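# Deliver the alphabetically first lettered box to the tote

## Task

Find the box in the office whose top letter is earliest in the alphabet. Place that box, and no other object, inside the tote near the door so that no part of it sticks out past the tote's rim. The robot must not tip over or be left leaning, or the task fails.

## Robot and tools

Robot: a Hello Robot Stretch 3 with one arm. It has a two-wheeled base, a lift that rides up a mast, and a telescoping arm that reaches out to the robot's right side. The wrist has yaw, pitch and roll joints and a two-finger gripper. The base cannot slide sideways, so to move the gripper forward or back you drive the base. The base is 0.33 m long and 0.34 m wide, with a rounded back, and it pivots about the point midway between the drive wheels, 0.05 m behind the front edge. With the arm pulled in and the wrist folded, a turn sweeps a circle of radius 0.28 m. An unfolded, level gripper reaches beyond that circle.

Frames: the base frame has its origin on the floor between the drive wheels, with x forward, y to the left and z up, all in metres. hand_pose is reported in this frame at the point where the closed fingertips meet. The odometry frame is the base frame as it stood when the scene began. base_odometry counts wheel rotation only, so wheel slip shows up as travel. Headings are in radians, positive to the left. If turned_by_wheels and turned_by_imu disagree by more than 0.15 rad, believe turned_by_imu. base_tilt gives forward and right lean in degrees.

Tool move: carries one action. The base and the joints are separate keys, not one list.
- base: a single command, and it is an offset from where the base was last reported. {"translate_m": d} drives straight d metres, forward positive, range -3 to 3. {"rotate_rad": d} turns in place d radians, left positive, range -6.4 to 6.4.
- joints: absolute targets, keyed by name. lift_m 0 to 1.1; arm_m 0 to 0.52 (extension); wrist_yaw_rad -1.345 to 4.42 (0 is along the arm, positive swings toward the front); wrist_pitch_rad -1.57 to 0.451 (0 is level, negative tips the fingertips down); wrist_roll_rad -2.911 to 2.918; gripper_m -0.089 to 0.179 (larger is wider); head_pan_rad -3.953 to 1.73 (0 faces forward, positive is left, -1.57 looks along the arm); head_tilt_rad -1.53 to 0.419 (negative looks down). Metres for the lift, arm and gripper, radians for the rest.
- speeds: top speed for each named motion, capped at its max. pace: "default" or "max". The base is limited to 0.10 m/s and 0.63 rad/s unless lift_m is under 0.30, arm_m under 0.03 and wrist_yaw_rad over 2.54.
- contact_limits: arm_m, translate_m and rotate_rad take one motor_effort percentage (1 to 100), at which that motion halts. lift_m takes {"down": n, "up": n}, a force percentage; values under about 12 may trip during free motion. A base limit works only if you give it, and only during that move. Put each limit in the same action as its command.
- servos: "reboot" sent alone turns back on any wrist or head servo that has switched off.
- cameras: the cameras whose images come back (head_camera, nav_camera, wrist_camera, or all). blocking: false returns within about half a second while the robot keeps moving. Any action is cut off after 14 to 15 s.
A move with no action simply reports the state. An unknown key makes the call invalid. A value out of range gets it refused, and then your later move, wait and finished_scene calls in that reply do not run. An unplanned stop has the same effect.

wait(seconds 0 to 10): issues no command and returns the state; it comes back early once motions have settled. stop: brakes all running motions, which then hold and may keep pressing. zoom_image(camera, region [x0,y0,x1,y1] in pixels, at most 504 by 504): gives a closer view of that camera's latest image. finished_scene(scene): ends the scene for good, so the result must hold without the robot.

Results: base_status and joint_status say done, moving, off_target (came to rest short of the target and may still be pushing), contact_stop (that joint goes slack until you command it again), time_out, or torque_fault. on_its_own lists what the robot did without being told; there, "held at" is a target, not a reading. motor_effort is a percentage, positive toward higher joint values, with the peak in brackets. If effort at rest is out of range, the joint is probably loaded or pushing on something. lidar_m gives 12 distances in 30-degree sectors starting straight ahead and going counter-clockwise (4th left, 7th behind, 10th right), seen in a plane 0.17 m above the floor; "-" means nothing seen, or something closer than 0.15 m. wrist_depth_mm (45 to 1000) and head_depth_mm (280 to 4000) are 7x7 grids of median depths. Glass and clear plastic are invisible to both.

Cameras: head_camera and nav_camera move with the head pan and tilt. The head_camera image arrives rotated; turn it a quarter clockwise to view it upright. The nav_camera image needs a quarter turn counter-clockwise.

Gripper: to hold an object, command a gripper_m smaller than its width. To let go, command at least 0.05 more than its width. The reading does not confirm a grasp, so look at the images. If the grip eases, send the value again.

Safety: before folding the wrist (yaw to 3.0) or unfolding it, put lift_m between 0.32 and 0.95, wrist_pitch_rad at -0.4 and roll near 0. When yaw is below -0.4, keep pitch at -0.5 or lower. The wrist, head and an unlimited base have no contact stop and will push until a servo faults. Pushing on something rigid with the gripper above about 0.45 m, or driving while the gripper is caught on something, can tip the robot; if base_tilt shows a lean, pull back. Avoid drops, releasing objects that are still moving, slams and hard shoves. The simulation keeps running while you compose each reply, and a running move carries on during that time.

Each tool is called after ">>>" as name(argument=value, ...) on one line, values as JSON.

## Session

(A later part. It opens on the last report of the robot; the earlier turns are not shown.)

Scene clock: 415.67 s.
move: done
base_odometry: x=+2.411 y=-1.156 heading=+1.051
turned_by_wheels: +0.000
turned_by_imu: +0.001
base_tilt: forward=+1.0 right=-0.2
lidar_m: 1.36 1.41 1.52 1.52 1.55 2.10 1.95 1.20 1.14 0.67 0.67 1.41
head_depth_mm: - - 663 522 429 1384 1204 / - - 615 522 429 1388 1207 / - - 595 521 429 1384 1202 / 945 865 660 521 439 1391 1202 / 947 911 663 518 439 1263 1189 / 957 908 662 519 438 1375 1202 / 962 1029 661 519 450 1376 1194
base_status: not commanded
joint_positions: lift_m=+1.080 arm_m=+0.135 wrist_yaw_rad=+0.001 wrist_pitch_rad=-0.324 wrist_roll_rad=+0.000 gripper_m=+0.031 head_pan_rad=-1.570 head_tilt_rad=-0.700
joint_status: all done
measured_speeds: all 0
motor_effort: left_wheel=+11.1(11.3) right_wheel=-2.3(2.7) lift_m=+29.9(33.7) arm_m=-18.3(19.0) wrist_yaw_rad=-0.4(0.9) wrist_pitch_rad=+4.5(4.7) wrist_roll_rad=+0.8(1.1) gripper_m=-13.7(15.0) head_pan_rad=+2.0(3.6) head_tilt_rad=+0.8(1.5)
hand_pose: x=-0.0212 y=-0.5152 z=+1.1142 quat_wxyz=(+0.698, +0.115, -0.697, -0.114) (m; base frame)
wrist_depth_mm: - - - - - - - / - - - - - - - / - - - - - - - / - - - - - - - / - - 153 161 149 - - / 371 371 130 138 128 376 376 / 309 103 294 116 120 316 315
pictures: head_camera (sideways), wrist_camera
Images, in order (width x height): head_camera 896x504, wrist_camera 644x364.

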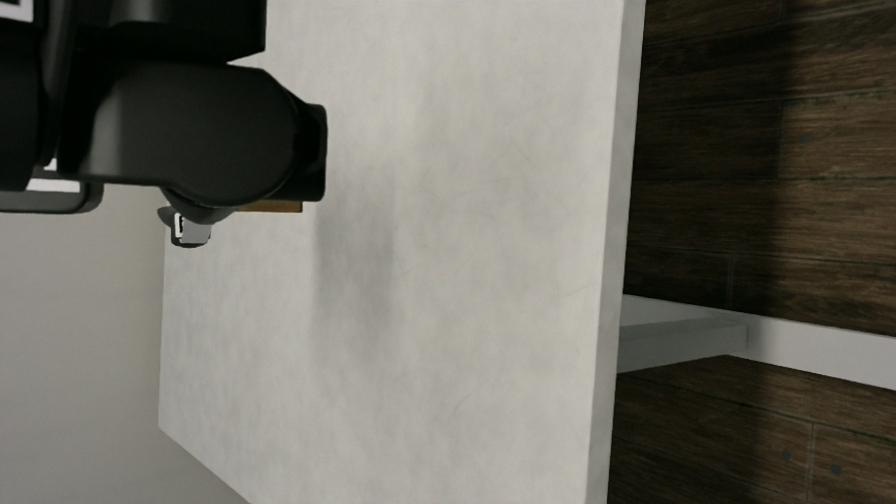

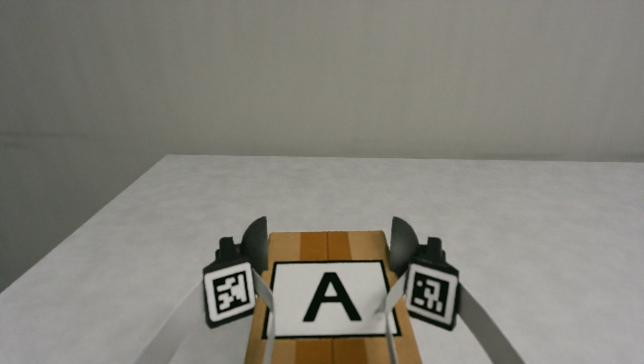

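>>> move(joints={"arm_m": 0.0}, cameras=[])

>>> move(base={"translate_m": 0.93}, cameras=["nav_camera"])

>>> move(joints={"lift_m": 0.6, "wrist_pitch_rad": -1.55, "head_pan_rad": 0.3, "head_tilt_rad": -0.4}, cameras=["nav_camera", "wrist_camera"])

Scene clock: 431.70 s.
move: done
base_odometry: x=+2.411 y=-1.156 heading=+1.051
turned_by_wheels: +0.000
turned_by_imu: +0.001
base_tilt: forward=+1.0 right=-0.2
lidar_m: 1.36 1.41 1.53 1.51 1.55 2.10 1.94 1.20 1.13 0.67 0.66 1.41
head_depth_mm: - - - - - 1364 1208 / - - - - - 1332 1201 / - - - - - 1359 1207 / 946 911 615 520 439 1384 1204 / 950 907 664 520 439 1256 1191 / 957 903 662 519 439 1374 1202 / 964 1027 660 521 450 1385 1196
base_status: not commanded
joint_positions: lift_m=+1.080 arm_m=+0.002 wrist_yaw_rad=+0.001 wrist_pitch_rad=-0.325 wrist_roll_rad=+0.000 gripper_m=+0.031 head_pan_rad=-1.570 head_tilt_rad=-0.700
joint_status: all done
joint sent to its limit — arm_m, lower limit.
measured_speeds: all 0
motor_effort: left_wheel=+11.3(11.3) right_wheel=-1.9(2.6) lift_m=+22.4(22.8) arm_m=-20.2(22.6) wrist_yaw_rad=-0.6(1.0) wrist_pitch_rad=+4.3(4.7) wrist_roll_rad=+0.8(1.1) gripper_m=-13.7(14.4) head_pan_rad=+1.2(3.1) head_tilt_rad=+0.2(1.6)
hand_pose: x=-0.0212 y=-0.3819 z=+1.1141 quat_wxyz=(+0.698, +0.115, -0.697, -0.114) (m; base frame)
wrist_depth_mm: - - - - - - - / - - - - - - - / - - - - - - - / - - - - - - - / - - 153 161 149 - - / 371 368 130 137 127 376 378 / 313 103 294 117 120 313 315
pictures: none
No camera images: "cameras" was empty.

Scene clock: 442.10 s.
move: done
base_odometry: x=+2.873 y=-0.349 heading=+1.051
turned_by_wheels: +0.000
turned_by_imu: +0.000
base_tilt: forward=+0.9 right=-0.1
lidar_m: 0.44 0.45 0.62 1.73 1.60 2.10 2.87 0.95 1.00 1.10 0.62 0.45
head_depth_mm: - - - - - 1353 1208 / - - - - - 1321 1210 / - - - - - 1353 1201 / 948 1064 1191 1402 1566 1378 1198 / 954 1072 1219 1413 1587 1372 1206 / 959 1079 1231 1424 1557 1387 1206 / 970 1069 1158 1189 1222 1247 1178
base_status: done
joint_positions: lift_m=+1.080 arm_m=+0.002 wrist_yaw_rad=+0.001 wrist_pitch_rad=-0.325 wrist_roll_rad=+0.000 gripper_m=+0.031 head_pan_rad=-1.570 head_tilt_rad=-0.700
joint_status: not commanded
measured_speeds: all 0
motor_effort: left_wheel=+13.0(18.0) right_wheel=-4.0(12.3) lift_m=+29.8(29.9) arm_m=-12.4(20.2) wrist_yaw_rad=-0.3(1.3) wrist_pitch_rad=+4.4(4.8) wrist_roll_rad=+0.9(1.1) gripper_m=-13.7(15.3) head_pan_rad=+1.5(3.6) head_tilt_rad=-1.7(2.7)
hand_pose: x=-0.0212 y=-0.3819 z=+1.1141 quat_wxyz=(+0.698, +0.115, -0.697, -0.114) (m; base frame)
wrist_depth_mm: - - - - - - - / - 801 - - - - - / - 853 - - - - - / - - - - - - - / - - - 168 - - - / - - 130 137 128 - - / - 103 124 116 120 - -
pictures: nav_camera (sideways)
Images, in order (width x height): nav_camera 672x504.

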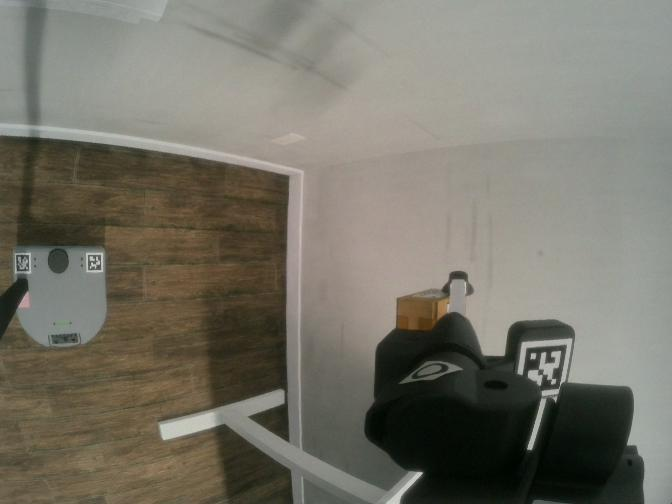

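Scene clock: 447.30 s.
move: done
base_odometry: x=+2.873 y=-0.349 heading=+1.051
turned_by_wheels: +0.000
turned_by_imu: +0.001
base_tilt: forward=+0.8 right=-0.2
lidar_m: 0.44 0.45 0.62 1.74 1.60 2.10 2.87 0.96 1.00 1.10 0.62 0.45
head_depth_mm: 322 341 364 389 415 447 483 / 333 354 377 405 436 473 505 / 344 366 392 422 456 499 522 / 355 379 408 441 478 523 548 / 369 395 426 460 503 552 600 / 384 413 444 483 530 580 661 / 398 429 466 509 559 605 707
base_status: not commanded
joint_positions: lift_m=+0.600 arm_m=+0.002 wrist_yaw_rad=+0.001 wrist_pitch_rad=-1.543 wrist_roll_rad=+0.000 gripper_m=+0.031 head_pan_rad=+0.301 head_tilt_rad=-0.400
joint_status: all done
measured_speeds: all 0
motor_effort: left_wheel=+13.2(13.3) right_wheel=-3.9(4.6) lift_m=+21.4(26.8) arm_m=-9.5(12.9) wrist_yaw_rad=-0.7(1.2) wrist_pitch_rad=-1.5(5.0) wrist_roll_rad=+0.9(1.1) gripper_m=-14.0(14.7) head_pan_rad=-2.5(5.3) head_tilt_rad=+2.1(5.8)
hand_pose: x=-0.0217 y=-0.1298 z=+0.4819 quat_wxyz=(+0.507, +0.493, -0.506, -0.493) (m; base frame)
wrist_depth_mm: - 611 610 601 600 594 585 / - 616 611 606 615 611 596 / - 630 623 617 619 610 618 / - 641 629 - - 614 624 / - 639 647 160 150 637 639 / - 657 130 138 127 654 645 / - 103 665 116 113 651 667
pictures: nav_camera (sideways), wrist_camera
Images, in order (width x height): nav_camera 672x504, wrist_camera 644x364.

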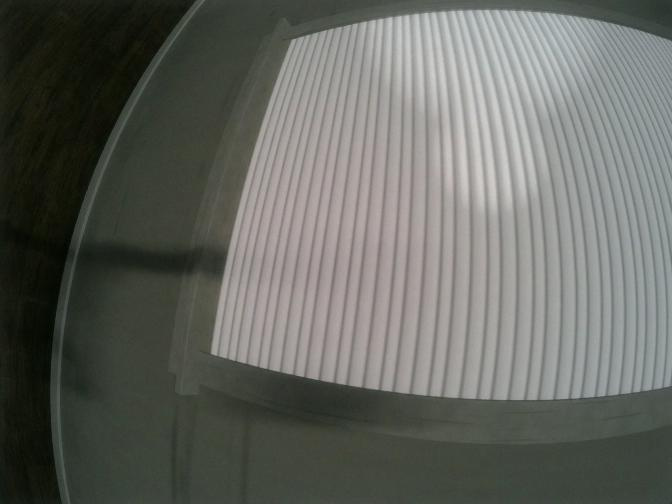

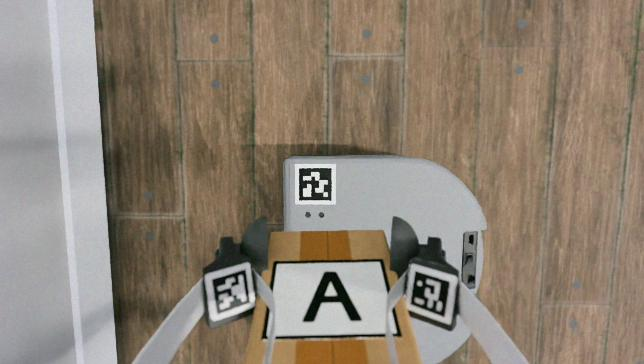

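>>> move(base={"rotate_rad": 1.575}, joints={"lift_m": 0.5, "head_pan_rad": 0.0, "head_tilt_rad": -0.4}, cameras=["nav_camera"])

>>> move(base={"translate_m": 1.3}, cameras=["nav_camera"])

Scene clock: 455.20 s.
move: done
base_odometry: x=+2.873 y=-0.349 heading=+2.626
turned_by_wheels: +1.574
turned_by_imu: +1.571
base_tilt: forward=+1.0 right=+0.1
lidar_m: 1.67 1.56 2.07 2.87 0.96 0.98 1.10 0.62 0.45 0.44 0.45 0.62
head_depth_mm: 1788 1747 1688 1620 1580 1544 1388 / 3052 2798 2642 2594 2198 1790 1445 / 3189 3377 3590 3235 2287 1752 1432 / 3177 3395 3609 3235 2279 1772 1441 / 3200 3382 3710 3296 2276 1769 1419 / 3121 3466 3619 2763 2097 1755 1434 / 1409 1429 1540 1669 1963 1761 1429
base_status: done
joint_positions: lift_m=+0.500 arm_m=+0.002 wrist_yaw_rad=+0.001 wrist_pitch_rad=-1.543 wrist_roll_rad=+0.000 gripper_m=+0.031 head_pan_rad=-0.002 head_tilt_rad=-0.400
joint_status: all done
measured_speeds: all 0
motor_effort: left_wheel=-10.8(14.2) right_wheel=+10.7(14.9) lift_m=+25.7(25.7) arm_m=-17.2(17.4) wrist_yaw_rad=-0.6(1.1) wrist_pitch_rad=-1.2(1.9) wrist_roll_rad=+0.7(1.1) gripper_m=-14.0(14.6) head_pan_rad=+3.2(5.9) head_tilt_rad=+1.1(3.9)
hand_pose: x=-0.0217 y=-0.1297 z=+0.3819 quat_wxyz=(+0.507, +0.493, -0.506, -0.493) (m; base frame)
wrist_depth_mm: 519 514 500 513 506 504 503 / 527 523 523 513 517 514 507 / 543 534 523 524 528 516 523 / 552 536 543 - - 533 533 / 547 549 543 160 150 531 537 / 558 566 130 137 126 543 552 / 569 103 568 117 113 553 547
pictures: nav_camera (sideways)
Images, in order (width x height): nav_camera 672x504.

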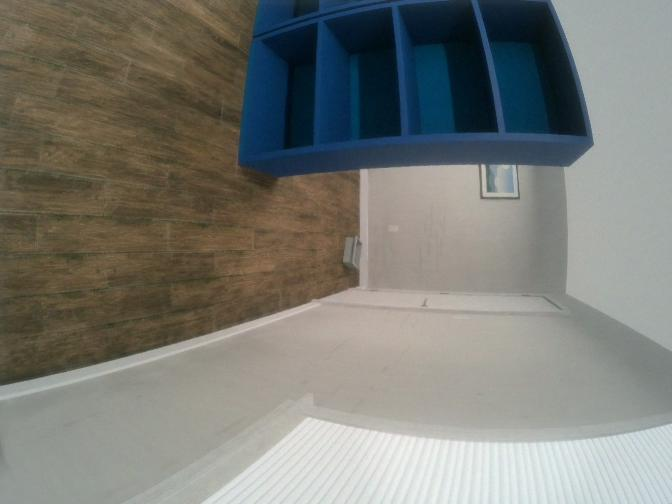

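Scene clock: 469.33 s.
move: done
base_odometry: x=+1.742 y=+0.293 heading=+2.626
turned_by_wheels: +0.000
turned_by_imu: +0.000
base_tilt: forward=+1.0 right=-0.1
lidar_m: 1.55 0.76 0.56 1.42 2.74 2.07 1.73 0.62 0.45 0.43 0.45 0.60
head_depth_mm: 1662 1624 1573 1545 1487 1417 1382 / 2006 2147 2303 2465 2168 1778 1452 / 2025 2142 2296 2498 2204 1757 1442 / 2048 2174 2335 2534 2200 1753 1425 / 2047 2186 2326 2541 2297 1759 1447 / 2056 2203 2331 2551 2275 1768 1425 / 2082 2233 2362 2563 2275 1750 1435
base_status: done
joint_positions: lift_m=+0.500 arm_m=+0.002 wrist_yaw_rad=+0.001 wrist_pitch_rad=-1.543 wrist_roll_rad=+0.000 gripper_m=+0.031 head_pan_rad=+0.000 head_tilt_rad=-0.400
joint_status: not commanded
measured_speeds: all 0
motor_effort: left_wheel=+8.2(12.4) right_wheel=+1.8(13.7) lift_m=+30.4(31.5) arm_m=-18.2(20.7) wrist_yaw_rad=-0.7(1.4) wrist_pitch_rad=-1.2(1.9) wrist_roll_rad=+0.6(1.1) gripper_m=-13.8(15.0) head_pan_rad=+2.1(4.4) head_tilt_rad=-1.1(2.4)
hand_pose: x=-0.0217 y=-0.1297 z=+0.3819 quat_wxyz=(+0.507, +0.493, -0.506, -0.493) (m; base frame)
wrist_depth_mm: 520 513 504 512 509 502 505 / 523 523 520 517 513 512 504 / 531 532 526 536 522 528 526 / 552 545 536 - - 532 525 / 558 552 543 160 150 536 533 / 557 560 130 137 127 545 541 / 574 103 565 117 113 551 556
pictures: nav_camera (sideways)
Images, in order (width x height): nav_camera 672x504.

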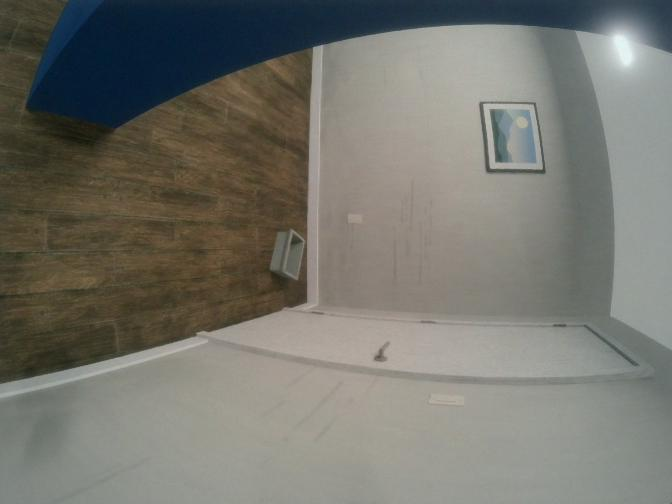

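>>> move(base={"translate_m": 1.0}, joints={"head_tilt_rad": -0.6}, cameras=["nav_camera", "head_camera"])

Scene clock: 486.57 s.
move: done
base_odometry: x=+0.872 y=+0.786 heading=+2.626
turned_by_wheels: +0.000
turned_by_imu: +0.000
base_tilt: forward=+1.0 right=-0.2
lidar_m: 1.37 1.42 1.94 1.45 0.67 0.76 1.71 0.60 0.44 0.42 0.42 0.56
head_depth_mm: 1148 1255 1397 1514 1525 1374 1240 / 1154 1269 1414 1596 1750 1474 1262 / 1160 1279 1421 1595 1747 1450 1265 / 1164 1286 1420 1608 1740 1406 1269 / 1172 1296 1437 1614 1747 1435 1256 / 1175 1299 1462 1638 1784 1475 1265 / 1182 1303 1466 1649 1775 1467 1245
base_status: done
joint_positions: lift_m=+0.500 arm_m=+0.002 wrist_yaw_rad=+0.001 wrist_pitch_rad=-1.543 wrist_roll_rad=+0.000 gripper_m=+0.031 head_pan_rad=+0.000 head_tilt_rad=-0.600
joint_status: all done
measured_speeds: all 0
motor_effort: left_wheel=+8.6(13.6) right_wheel=+1.9(9.4) lift_m=+29.3(30.3) arm_m=-16.0(18.3) wrist_yaw_rad=-0.1(1.1) wrist_pitch_rad=-1.4(1.9) wrist_roll_rad=+0.7(1.1) gripper_m=-13.8(14.9) head_pan_rad=+1.2(4.4) head_tilt_rad=+2.4(4.8)
hand_pose: x=-0.0217 y=-0.1297 z=+0.3819 quat_wxyz=(+0.507, +0.493, -0.506, -0.493) (m; base frame)
wrist_depth_mm: 517 515 510 508 509 502 501 / 527 531 515 518 513 523 512 / 530 532 531 528 523 523 524 / 552 539 532 - - 527 527 / 557 549 542 160 150 534 533 / 568 562 130 137 127 542 542 / 571 103 567 117 113 551 561
pictures: head_camera (sideways), nav_camera (sideways)
Images, in order (width x height): head_camera 896x504, nav_camera 672x504.

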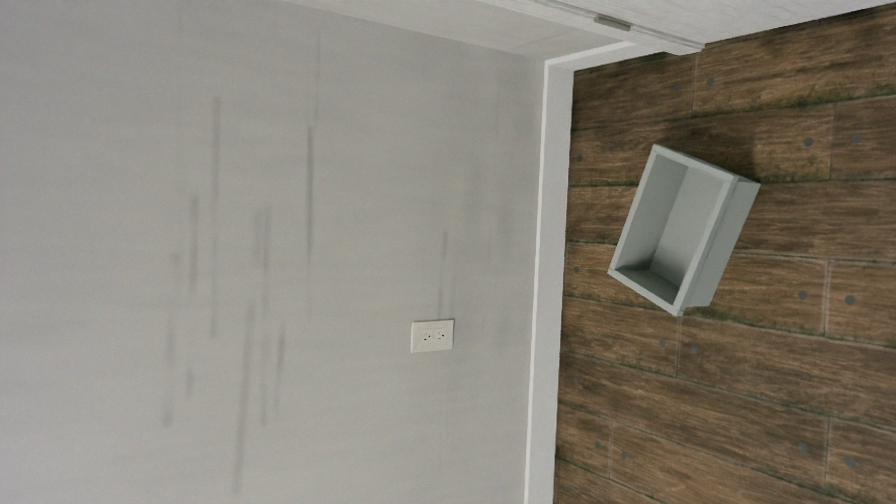

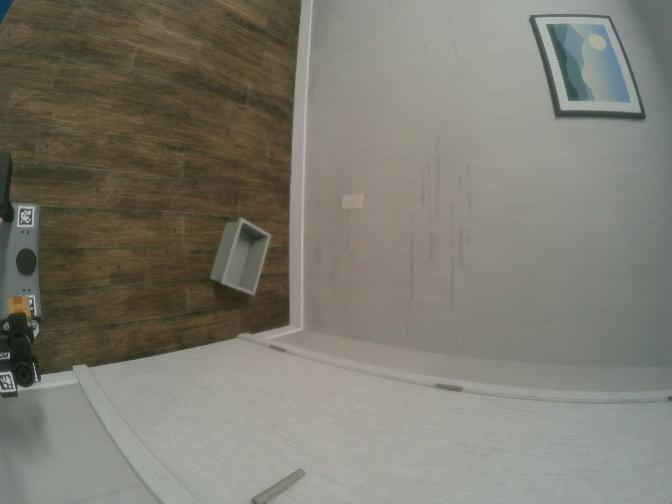

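>>> move(base={"translate_m": 0.39}, cameras=[])

>>> move(base={"rotate_rad": 1.571}, joints={"head_pan_rad": -1.57, "head_tilt_rad": -0.8}, cameras=["nav_camera", "head_camera", "wrist_camera"])

Scene clock: 507.20 s.
move: done
base_odometry: x=+0.533 y=+0.978 heading=+2.626
turned_by_wheels: +0.000
turned_by_imu: +0.001
base_tilt: forward=+1.0 right=-0.3
lidar_m: 0.99 1.02 1.39 2.94 1.06 0.93 1.71 0.60 0.41 0.40 0.41 0.56
head_depth_mm: 812 887 992 1114 1289 1397 1238 / 818 900 998 1122 1298 1444 1260 / 819 900 1005 1136 1302 1439 1212 / 824 908 1014 1145 1305 1433 1205 / 833 913 1019 1150 1309 1453 1243 / 835 919 1025 1163 1342 1456 1258 / 842 921 1027 1170 1345 1468 1257
base_status: done
joint_positions: lift_m=+0.500 arm_m=+0.002 wrist_yaw_rad=+0.001 wrist_pitch_rad=-1.543 wrist_roll_rad=+0.000 gripper_m=+0.031 head_pan_rad=+0.000 head_tilt_rad=-0.600
joint_status: not commanded
measured_speeds: all 0
motor_effort: left_wheel=+8.3(13.1) right_wheel=+2.5(8.8) lift_m=+28.5(29.3) arm_m=-14.8(15.9) wrist_yaw_rad=-0.6(1.1) wrist_pitch_rad=-1.6(1.8) wrist_roll_rad=+0.7(1.1) gripper_m=-13.3(14.6) head_pan_rad=+1.7(4.4) head_tilt_rad=+1.0(2.7)
hand_pose: x=-0.0217 y=-0.1297 z=+0.3819 quat_wxyz=(+0.507, +0.493, -0.506, -0.493) (m; base frame)
wrist_depth_mm: 512 517 511 508 507 508 498 / 532 525 521 516 514 513 514 / 542 539 530 520 520 529 516 / 539 545 536 - - 533 527 / 557 552 543 161 150 532 537 / 559 556 130 137 126 547 553 / 574 103 573 116 113 552 559
pictures: none
No camera images: "cameras" was empty.

Scene clock: 510.80 s.
move: done
base_odometry: x=+0.533 y=+0.978 heading=-2.087
turned_by_wheels: +1.570
turned_by_imu: +1.565
base_tilt: forward=+1.1 right=-0.1
lidar_m: 2.75 1.08 0.92 1.81 0.61 0.42 0.40 0.41 0.55 0.99 1.02 1.37
head_depth_mm: 856 978 1130 1305 1423 1269 1159 / 860 984 1139 1341 1496 1310 1163 / 864 989 1142 1360 1502 1281 1164 / 865 986 1147 1379 1506 1306 1163 / 867 995 1153 1371 1509 1281 1162 / 874 998 1163 1393 1500 1302 1164 / 876 1007 1172 1407 1504 1321 1162
base_status: done
joint_positions: lift_m=+0.500 arm_m=+0.002 wrist_yaw_rad=+0.001 wrist_pitch_rad=-1.543 wrist_roll_rad=+0.000 gripper_m=+0.031 head_pan_rad=-1.574 head_tilt_rad=-0.800
joint_status: all done
measured_speeds: all 0
motor_effort: left_wheel=-11.5(14.0) right_wheel=+11.0(16.3) lift_m=+28.5(29.0) arm_m=-20.0(20.6) wrist_yaw_rad=-0.2(1.0) wrist_pitch_rad=-1.5(1.9) wrist_roll_rad=+0.7(1.2) gripper_m=-13.4(15.0) head_pan_rad=+2.9(5.1) head_tilt_rad=-4.6(7.9)
hand_pose: x=-0.0217 y=-0.1297 z=+0.3819 quat_wxyz=(+0.507, +0.493, -0.506, -0.493) (m; base frame)
wrist_depth_mm: 515 519 514 512 503 504 445 / 527 527 515 523 515 509 475 / 532 532 528 525 526 528 477 / 547 543 545 - - 522 473 / 563 544 546 160 150 532 482 / 563 564 130 138 126 547 482 / 572 103 557 116 113 562 482
pictures: head_camera (sideways), nav_camera (sideways), wrist_camera
Images, in order (width x height): head_camera 896x504, nav_camera 672x504, wrist_camera 644x364.

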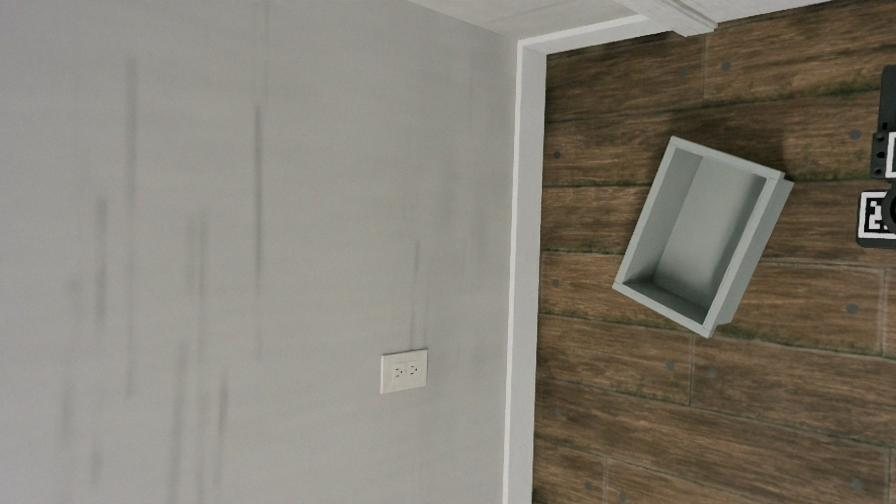

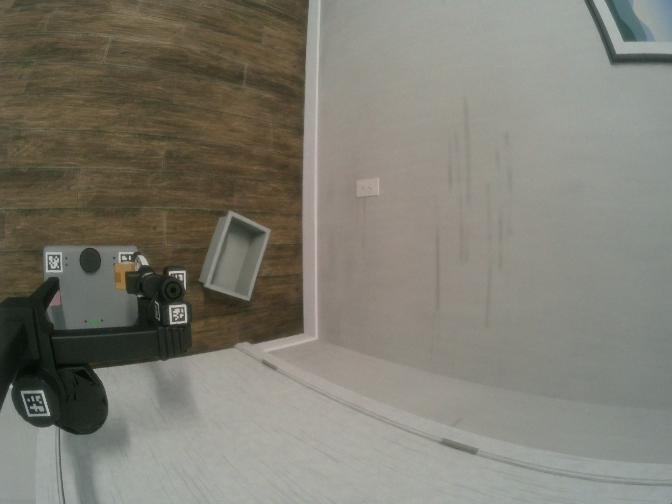

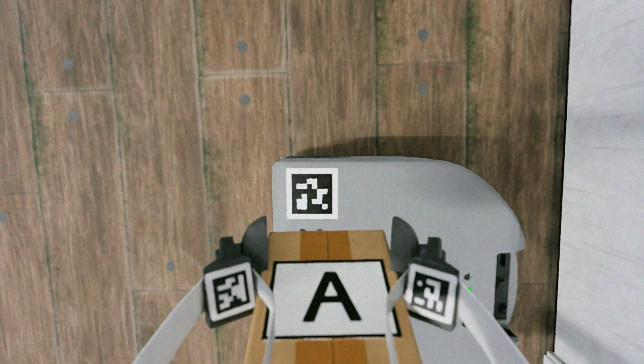

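>>> move(base={"translate_m": 0.04}, joints={"arm_m": 0.4}, cameras=["nav_camera", "head_camera", "wrist_camera"])

Scene clock: 524.27 s.
move: done
base_odometry: x=+0.513 y=+0.943 heading=-2.087
turned_by_wheels: +0.000
turned_by_imu: +0.001
base_tilt: forward=+1.0 right=-0.4
lidar_m: 2.70 1.09 0.90 1.97 0.67 0.46 0.44 0.45 0.61 0.99 1.02 1.37
head_depth_mm: 856 971 1125 1341 1459 1314 1160 / 861 976 1138 1288 715 585 513 / 867 987 1144 1265 816 1282 1161 / 868 984 1150 1371 1483 1285 1161 / 870 996 1170 1383 1500 1292 1164 / 876 997 1162 1392 1497 1320 1156 / 879 1000 1165 1410 1509 1313 1160
base_status: done
joint_positions: lift_m=+0.500 arm_m=+0.400 wrist_yaw_rad=+0.001 wrist_pitch_rad=-1.544 wrist_roll_rad=+0.000 gripper_m=+0.031 head_pan_rad=-1.570 head_tilt_rad=-0.800
joint_status: all done
measured_speeds: all 0
motor_effort: left_wheel=+2.7(7.2) right_wheel=+9.5(15.0) lift_m=+27.8(28.5) arm_m=+21.0(23.3) wrist_yaw_rad=-0.1(0.9) wrist_pitch_rad=-1.0(1.7) wrist_roll_rad=+0.7(1.2) gripper_m=-13.4(14.8) head_pan_rad=+2.8(4.1) head_tilt_rad=-3.7(5.5)
hand_pose: x=-0.0217 y=-0.5276 z=+0.3819 quat_wxyz=(+0.507, +0.494, -0.506, -0.493) (m; base frame)
wrist_depth_mm: 514 512 511 509 506 502 494 / 520 526 512 518 518 518 489 / 532 528 528 - - 510 486 / 543 546 534 - - 530 492 / 551 543 544 167 167 531 484 / 565 555 130 137 128 550 519 / 570 103 565 116 120 554 492
pictures: head_camera (sideways), nav_camera (sideways), wrist_camera
Images, in order (width x height): head_camera 896x504, nav_camera 672x504, wrist_camera 644x364.

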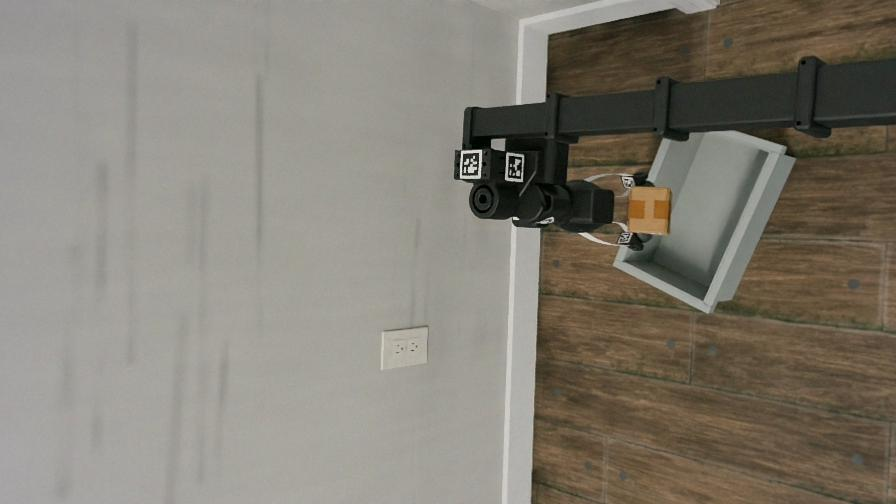

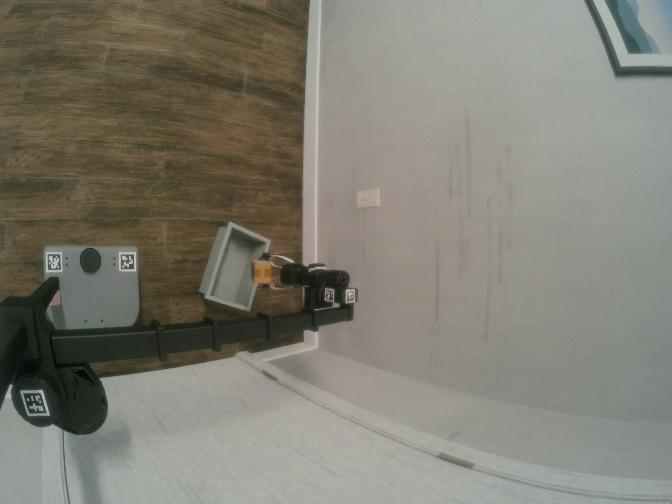

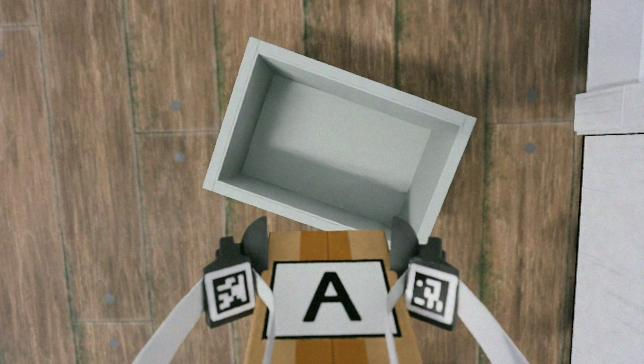

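>>> move(joints={"arm_m": 0.45, "lift_m": 0.4}, cameras=["wrist_camera"])

Scene clock: 535.83 s.
move: done
base_odometry: x=+0.513 y=+0.943 heading=-2.087
turned_by_wheels: +0.000
turned_by_imu: +0.001
base_tilt: forward=+1.0 right=-0.2
lidar_m: 2.70 1.09 0.90 1.97 0.67 0.46 0.44 0.45 0.61 0.99 1.02 1.37
head_depth_mm: 861 971 1126 1347 1463 1303 1165 / 862 983 1133 1351 1442 720 610 / 864 983 1141 1328 887 1253 1162 / 864 991 1150 1358 1477 1280 1152 / 868 994 1157 1376 1504 1297 1164 / 878 995 1160 1391 1506 1309 1157 / 878 1005 1166 1403 1507 1317 1167
base_status: not commanded
joint_positions: lift_m=+0.400 arm_m=+0.450 wrist_yaw_rad=+0.001 wrist_pitch_rad=-1.545 wrist_roll_rad=+0.000 gripper_m=+0.031 head_pan_rad=-1.570 head_tilt_rad=-0.800
joint_status: all done
measured_speeds: all 0
motor_effort: left_wheel=+2.6(2.8) right_wheel=+9.1(9.6) lift_m=+22.2(27.3) arm_m=+18.1(23.1) wrist_yaw_rad=-0.6(0.9) wrist_pitch_rad=-1.4(1.4) wrist_roll_rad=+0.8(1.1) gripper_m=-13.2(14.3) head_pan_rad=+2.4(4.6) head_tilt_rad=-3.0(4.2)
hand_pose: x=-0.0217 y=-0.5774 z=+0.2819 quat_wxyz=(+0.507, +0.494, -0.506, -0.494) (m; base frame)
wrist_depth_mm: 423 421 414 414 412 412 414 / 430 427 420 421 423 420 417 / 438 439 323 - 424 426 427 / 442 439 - - - 428 432 / 451 453 161 160 150 441 440 / 458 459 130 137 127 450 445 / 467 103 467 116 120 458 458
pictures: wrist_camera
Images, in order (width x height): wrist_camera 644x364.

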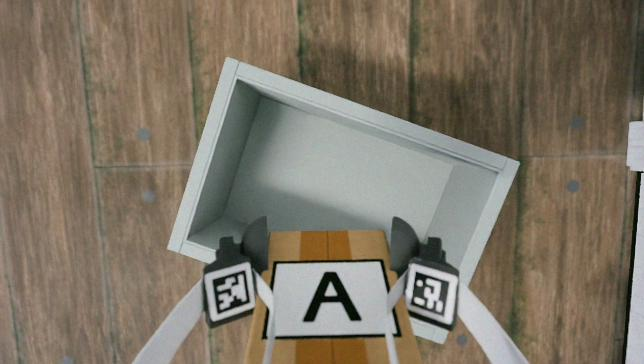

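>>> move(base={"translate_m": -0.015}, joints={"arm_m": 0.472, "lift_m": 0.3}, cameras=["wrist_camera", "head_camera"])

Scene clock: 547.37 s.
move: done
base_odometry: x=+0.520 y=+0.956 heading=-2.087
turned_by_wheels: +0.000
turned_by_imu: +0.001
base_tilt: forward=+0.9 right=-0.1
lidar_m: 2.72 1.09 0.91 1.92 0.65 0.44 0.42 0.44 0.59 0.56 1.01 1.37
head_depth_mm: 857 968 1126 1352 1448 1286 1159 / 860 977 1133 1362 1478 1292 1112 / 863 984 1140 1356 965 1256 1150 / 867 986 1151 1388 1510 1285 1159 / 869 991 1158 1372 1505 1288 1155 / 875 996 1158 1403 1493 1314 1160 / 883 1010 1171 1397 1504 1319 1156
base_status: done
joint_positions: lift_m=+0.300 arm_m=+0.472 wrist_yaw_rad=+0.001 wrist_pitch_rad=-1.546 wrist_roll_rad=+0.000 gripper_m=+0.031 head_pan_rad=-1.570 head_tilt_rad=-0.800
joint_status: all done
measured_speeds: all 0
motor_effort: left_wheel=-7.1(10.4) right_wheel=-2.4(6.6) lift_m=+22.4(24.1) arm_m=+17.8(22.2) wrist_yaw_rad=-0.3(0.8) wrist_pitch_rad=-0.9(1.3) wrist_roll_rad=+0.8(1.2) gripper_m=-13.9(14.5) head_pan_rad=+2.3(3.7) head_tilt_rad=-2.8(4.0)
hand_pose: x=-0.0217 y=-0.5993 z=+0.1819 quat_wxyz=(+0.507, +0.494, -0.505, -0.494) (m; base frame)
wrist_depth_mm: 325 328 323 325 322 319 317 / 330 330 327 326 327 326 321 / 339 331 - 219 330 331 327 / 345 228 - - - 334 334 / 350 229 152 160 150 - 341 / 353 242 130 137 126 227 348 / 365 103 235 117 113 355 355
pictures: head_camera (sideways), wrist_camera
Images, in order (width x height): head_camera 896x504, wrist_camera 644x364.

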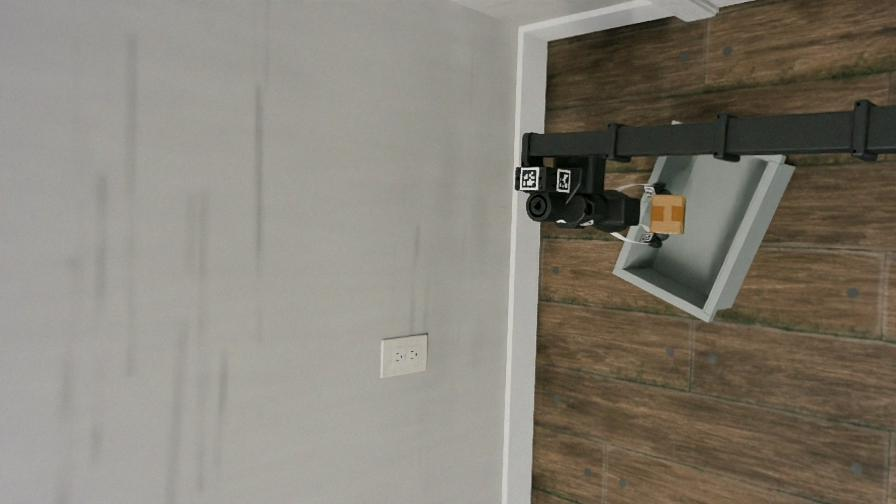

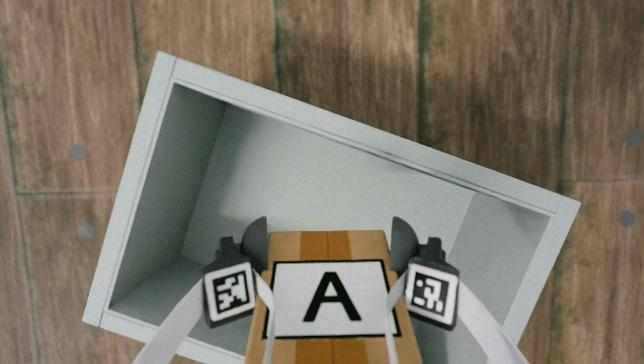

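>>> move(joints={"arm_m": 0.462, "lift_m": 0.225}, cameras=["wrist_camera"])

>>> move(joints={"lift_m": 0.17}, speeds={"lift_m": 0.03}, contact_limits={"lift_m": {"down": 12}}, cameras=["wrist_camera", "head_camera"])

Scene clock: 553.27 s.
move: done
base_odometry: x=+0.520 y=+0.956 heading=-2.087
turned_by_wheels: +0.000
turned_by_imu: +0.001
base_tilt: forward=+0.9 right=-0.1
lidar_m: 2.71 1.08 0.91 1.91 0.64 0.44 0.42 0.44 0.59 0.53 1.02 1.37
head_depth_mm: 855 975 1129 1337 1444 1293 1162 / 862 980 1136 1349 1505 1298 1138 / 867 984 1139 1365 1017 1237 1145 / 869 984 1149 1372 1506 1267 1167 / 869 985 1163 1384 1504 1281 1159 / 877 995 1160 1381 1501 1299 1163 / 880 999 1173 1409 1512 1311 1156
base_status: not commanded
joint_positions: lift_m=+0.225 arm_m=+0.462 wrist_yaw_rad=+0.001 wrist_pitch_rad=-1.546 wrist_roll_rad=+0.000 gripper_m=+0.031 head_pan_rad=-1.570 head_tilt_rad=-0.800
joint_status: all done
measured_speeds: all 0
motor_effort: left_wheel=-7.3(7.4) right_wheel=-2.4(3.1) lift_m=+22.4(23.8) arm_m=-16.5(21.6) wrist_yaw_rad=-0.5(1.1) wrist_pitch_rad=-1.0(1.3) wrist_roll_rad=+1.0(1.1) gripper_m=-13.5(14.6) head_pan_rad=+2.4(3.4) head_tilt_rad=-2.1(3.2)
hand_pose: x=-0.0217 y=-0.5893 z=+0.1069 quat_wxyz=(+0.507, +0.494, -0.506, -0.494) (m; base frame)
wrist_depth_mm: 142 141 251 253 250 250 249 / 144 - 185 255 254 253 255 / 147 - - - 204 258 258 / - - - - - 168 259 / - - 152 161 150 - - / - 238 130 137 127 - - / 183 103 213 117 113 - -
pictures: wrist_camera
Images, in order (width x height): wrist_camera 644x364.

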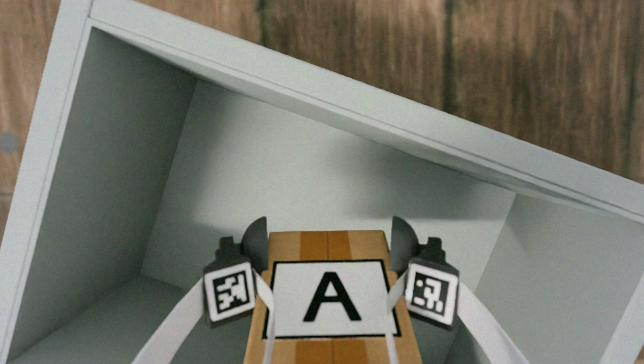

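Scene clock: 555.53 s.
move: done
base_odometry: x=+0.520 y=+0.956 heading=-2.087
turned_by_wheels: +0.000
turned_by_imu: +0.000
base_tilt: forward=+1.1 right=-0.2
lidar_m: 2.71 1.08 0.91 1.91 0.64 0.45 0.42 0.44 0.59 0.99 1.02 1.37
head_depth_mm: 859 974 1133 1344 1440 1294 1165 / 861 976 1139 1364 1501 1288 1147 / 866 982 1144 1357 1505 1129 1141 / 863 985 1150 1372 1505 1263 1163 / 873 992 1149 1379 1485 1285 1156 / 872 995 1165 1391 1518 1317 1168 / 878 1003 1167 1398 1503 1306 1169
base_status: not commanded
joint_positions: lift_m=+0.170 arm_m=+0.462 wrist_yaw_rad=+0.001 wrist_pitch_rad=-1.546 wrist_roll_rad=+0.000 gripper_m=+0.031 head_pan_rad=-1.570 head_tilt_rad=-0.800
joint_status: all done
measured_speeds: all 0
motor_effort: left_wheel=-7.3(7.4) right_wheel=-2.4(3.1) lift_m=+21.8(23.1) arm_m=-8.7(16.4) wrist_yaw_rad=-0.3(1.2) wrist_pitch_rad=-0.8(1.4) wrist_roll_rad=+0.8(1.1) gripper_m=-13.5(14.4) head_pan_rad=+2.5(3.7) head_tilt_rad=-2.1(2.7)
contact_limits: lift_m down 12 (down: maximum 72; up: maximum 65)
hand_pose: x=-0.0217 y=-0.5893 z=+0.0519 quat_wxyz=(+0.507, +0.494, -0.506, -0.494) (m; base frame)
wrist_depth_mm: - 108 88 88 200 199 198 / - - 135 88 88 201 201 / - - - - 114 89 203 / - - - - - 141 92 / - - 152 161 150 - - / - - 130 137 127 - - / 183 103 204 117 113 - -
pictures: head_camera (sideways), wrist_camera
Images, in order (width x height): head_camera 896x504, wrist_camera 644x364.

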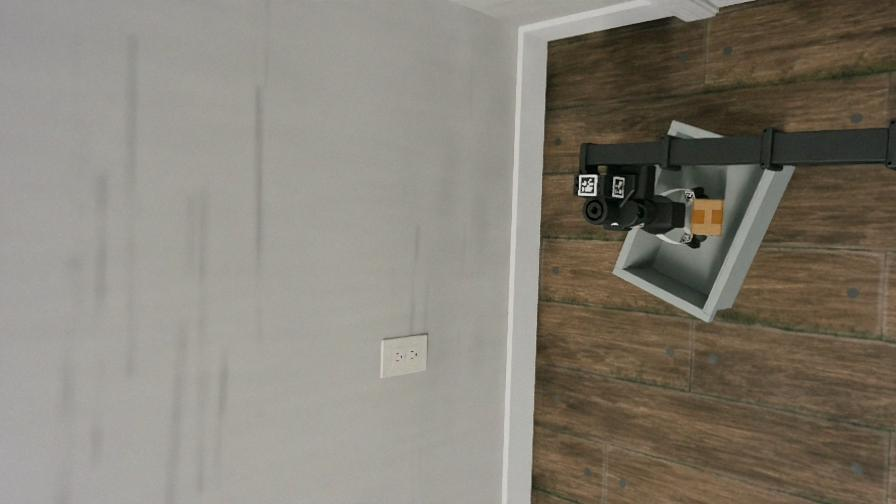

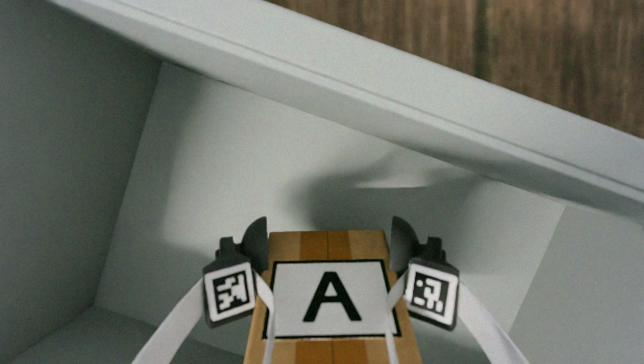

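>>> move(joints={"lift_m": 0.13}, speeds={"lift_m": 0.02}, contact_limits={"lift_m": {"down": 12}}, cameras=["wrist_camera"])

Scene clock: 560.13 s.
move: contact_stop
base_odometry: x=+0.520 y=+0.956 heading=-2.087
turned_by_wheels: +0.000
turned_by_imu: +0.001
base_tilt: forward=+0.9 right=-0.1
lidar_m: 2.71 1.08 0.91 1.92 0.64 0.44 0.42 0.44 0.59 0.99 1.02 1.37
head_depth_mm: 857 973 1135 1343 1457 1292 1161 / 862 977 1128 1351 1505 1289 1143 / 860 987 1139 1361 1496 1112 1124 / 865 989 1154 1369 1503 1278 1170 / 871 992 1154 1381 1519 1282 1158 / 876 993 1168 1383 1510 1317 1159 / 881 1002 1172 1403 1522 1310 1160
base_status: not commanded
joint_positions: lift_m=+0.138 arm_m=+0.462 wrist_yaw_rad=+0.001 wrist_pitch_rad=-1.547 wrist_roll_rad=+0.000 gripper_m=+0.031 head_pan_rad=-1.570 head_tilt_rad=-0.800
joint_status: lift_m contact_stop (moved -0.032 of -0.040)
measured_speeds: translate_m=+0.000 rotate_rad=+0.000 lift_m=+0.002 arm_m=+0.000 wrist_yaw_rad=+0.000 wrist_pitch_rad=+0.000 wrist_roll_rad=+0.000 head_pan_rad=+0.000 head_tilt_rad=+0.000
on_its_own: lift_m is slack since a contact_stop (your +0.130 is given up)
motor_effort: left_wheel=-7.1(7.5) right_wheel=-2.1(3.1) lift_m=+23.5(23.5) arm_m=+7.6(7.9) wrist_yaw_rad=-0.2(0.9) wrist_pitch_rad=-1.1(1.6) wrist_roll_rad=+0.9(1.1) gripper_m=-12.2(14.5) head_pan_rad=+2.1(3.5) head_tilt_rad=-1.1(2.5)
contact_limits: lift_m down 12 (down: maximum 72; up: maximum 65)
hand_pose: x=-0.0217 y=-0.5890 z=+0.0196 quat_wxyz=(+0.506, +0.494, -0.505, -0.494) (m; base frame)
wrist_depth_mm: - 105 - - - 168 169 / - 173 172 92 - - - / - 176 175 174 123 - - / - 179 178 177 177 176 104 / - 183 180 180 179 179 177 / 186 186 129 140 126 181 - / 186 188 119 108 120 184 -
pictures: wrist_camera
Images, in order (width x height): wrist_camera 644x364.

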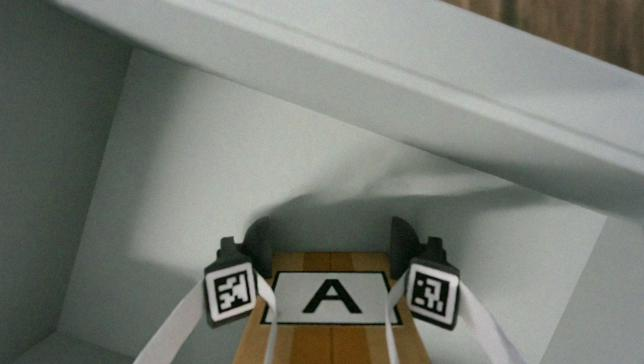

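>>> move(joints={"gripper_m": 0.12})

Scene clock: 573.50 s.
move: done
base_odometry: x=+0.520 y=+0.956 heading=-2.087
turned_by_wheels: +0.000
turned_by_imu: +0.001
base_tilt: forward=+1.1 right=-0.1
lidar_m: 2.72 1.09 0.91 1.92 0.65 0.44 0.42 0.44 0.59 0.99 1.02 1.37
head_depth_mm: 859 977 1124 1331 1449 1287 1159 / 863 978 1130 1356 1494 1284 1140 / 863 985 1145 1359 1504 1111 1123 / 867 990 1153 1371 1499 1250 1160 / 869 994 1153 1368 1502 1286 1165 / 876 996 1162 1391 1503 1313 1171 / 882 1006 1162 1397 1517 1320 1158
base_status: not commanded
joint_positions: lift_m=+0.138 arm_m=+0.462 wrist_yaw_rad=+0.001 wrist_pitch_rad=-1.546 wrist_roll_rad=+0.000 gripper_m=+0.120 head_pan_rad=-1.570 head_tilt_rad=-0.800
joint_status: all done
measured_speeds: all 0
on_its_own: lift_m is slack since a contact_stop (your +0.130 is given up)
motor_effort: left_wheel=-7.3(7.4) right_wheel=-1.7(2.6) lift_m=+25.6(25.9) arm_m=+21.2(21.6) wrist_yaw_rad=-0.7(1.3) wrist_pitch_rad=-1.0(1.5) wrist_roll_rad=+0.8(1.0) gripper_m=-0.2(85.9) head_pan_rad=+2.3(3.7) head_tilt_rad=-0.7(1.7)
contact_limits: lift_m down 12 (down: maximum 72; up: maximum 65)
hand_pose: x=-0.0217 y=-0.5891 z=+0.0199 quat_wxyz=(+0.506, +0.494, -0.505, -0.494) (m; base frame)
wrist_depth_mm: - 109 - - - 167 168 / - 172 171 105 - - - / - 176 174 173 122 - - / - 179 178 177 176 175 104 / - 182 180 180 179 177 177 / 186 125 182 144 169 125 - / - 125 129 106 111 125 -
pictures: head_camera (sideways), nav_camera (sideways), wrist_camera
Images, in order (width x height): head_camera 896x504, nav_camera 672x504, wrist_camera 644x364.

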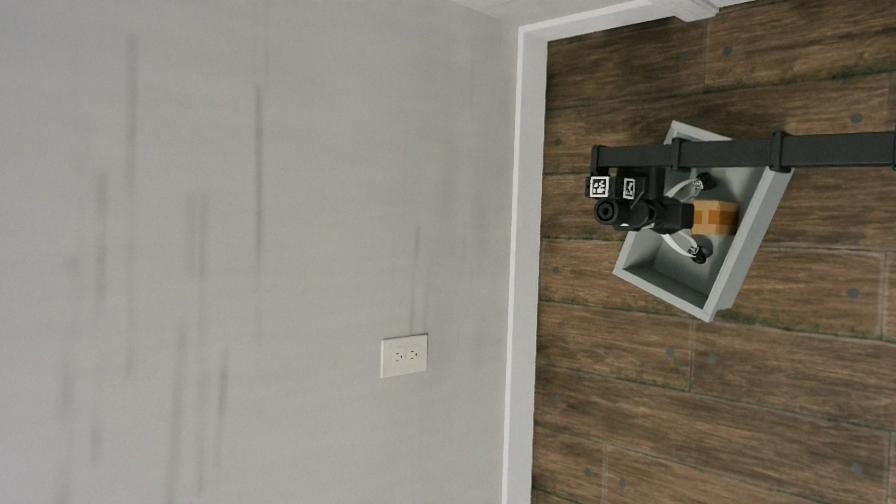

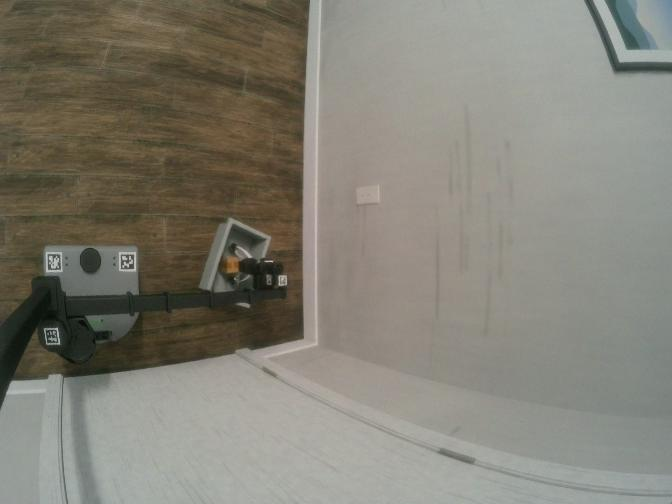

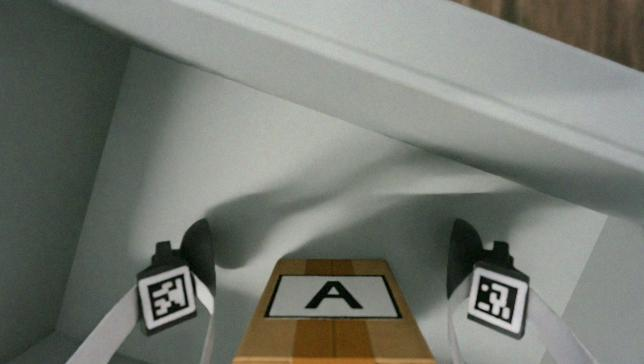

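>>> move(joints={"lift_m": 0.5}, speeds={"lift_m": 0.08}, cameras=["wrist_camera", "head_camera"])

Scene clock: 580.33 s.
move: done
base_odometry: x=+0.520 y=+0.956 heading=-2.087
turned_by_wheels: +0.000
turned_by_imu: +0.001
base_tilt: forward=+1.1 right=-0.3
lidar_m: 2.71 1.09 0.91 1.91 0.65 0.44 0.43 0.44 0.59 0.99 1.02 1.37
head_depth_mm: 861 973 1131 1350 1429 1289 1142 / 858 976 1128 1287 709 588 519 / 865 982 1150 804 1433 1280 1165 / 861 985 1149 1366 1474 1296 1161 / 870 993 1153 1374 1517 1284 1164 / 875 1002 1161 1393 1498 1304 1163 / 877 1004 1168 1398 1506 1309 1167
base_status: not commanded
joint_positions: lift_m=+0.500 arm_m=+0.462 wrist_yaw_rad=+0.001 wrist_pitch_rad=-1.546 wrist_roll_rad=+0.000 gripper_m=+0.120 head_pan_rad=-1.570 head_tilt_rad=-0.800
joint_status: all done
measured_speeds: all 0
motor_effort: left_wheel=-7.1(7.4) right_wheel=-1.3(2.4) lift_m=+29.9(32.8) arm_m=+17.4(21.5) wrist_yaw_rad=-0.3(1.0) wrist_pitch_rad=-0.8(1.3) wrist_roll_rad=+0.9(1.1) gripper_m=+0.2(1.6) head_pan_rad=+2.8(3.6) head_tilt_rad=+0.9(1.6)
hand_pose: x=-0.0217 y=-0.5891 z=+0.3820 quat_wxyz=(+0.506, +0.494, -0.505, -0.494) (m; base frame)
wrist_depth_mm: 517 514 517 506 515 503 466 / 518 519 517 513 515 514 467 / 540 533 523 517 523 515 475 / 544 538 531 - 414 531 464 / 553 548 540 - - 543 469 / 557 123 553 551 436 125 498 / 580 566 570 561 564 129 450
pictures: head_camera (sideways), wrist_camera
Images, in order (width x height): head_camera 896x504, wrist_camera 644x364.

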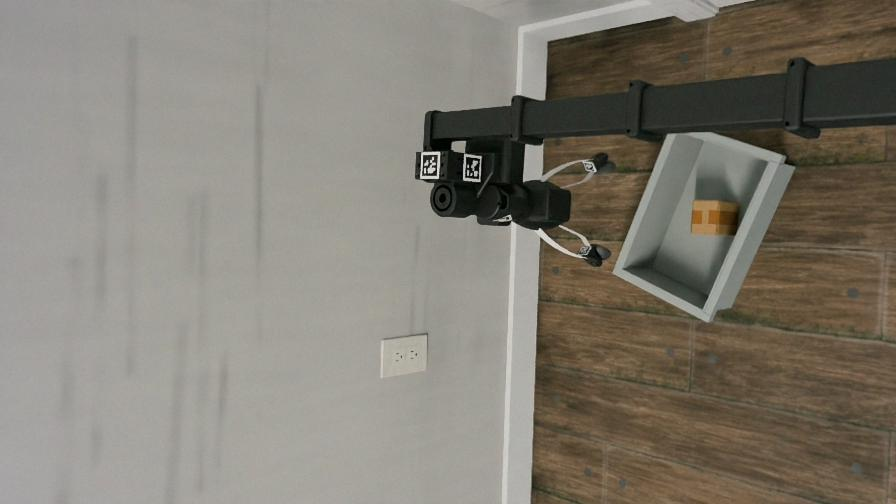

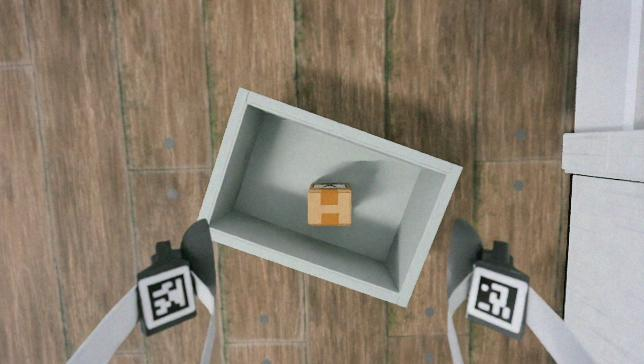

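>>> finished_scene(scene=1)

The scene is finished: the task was done.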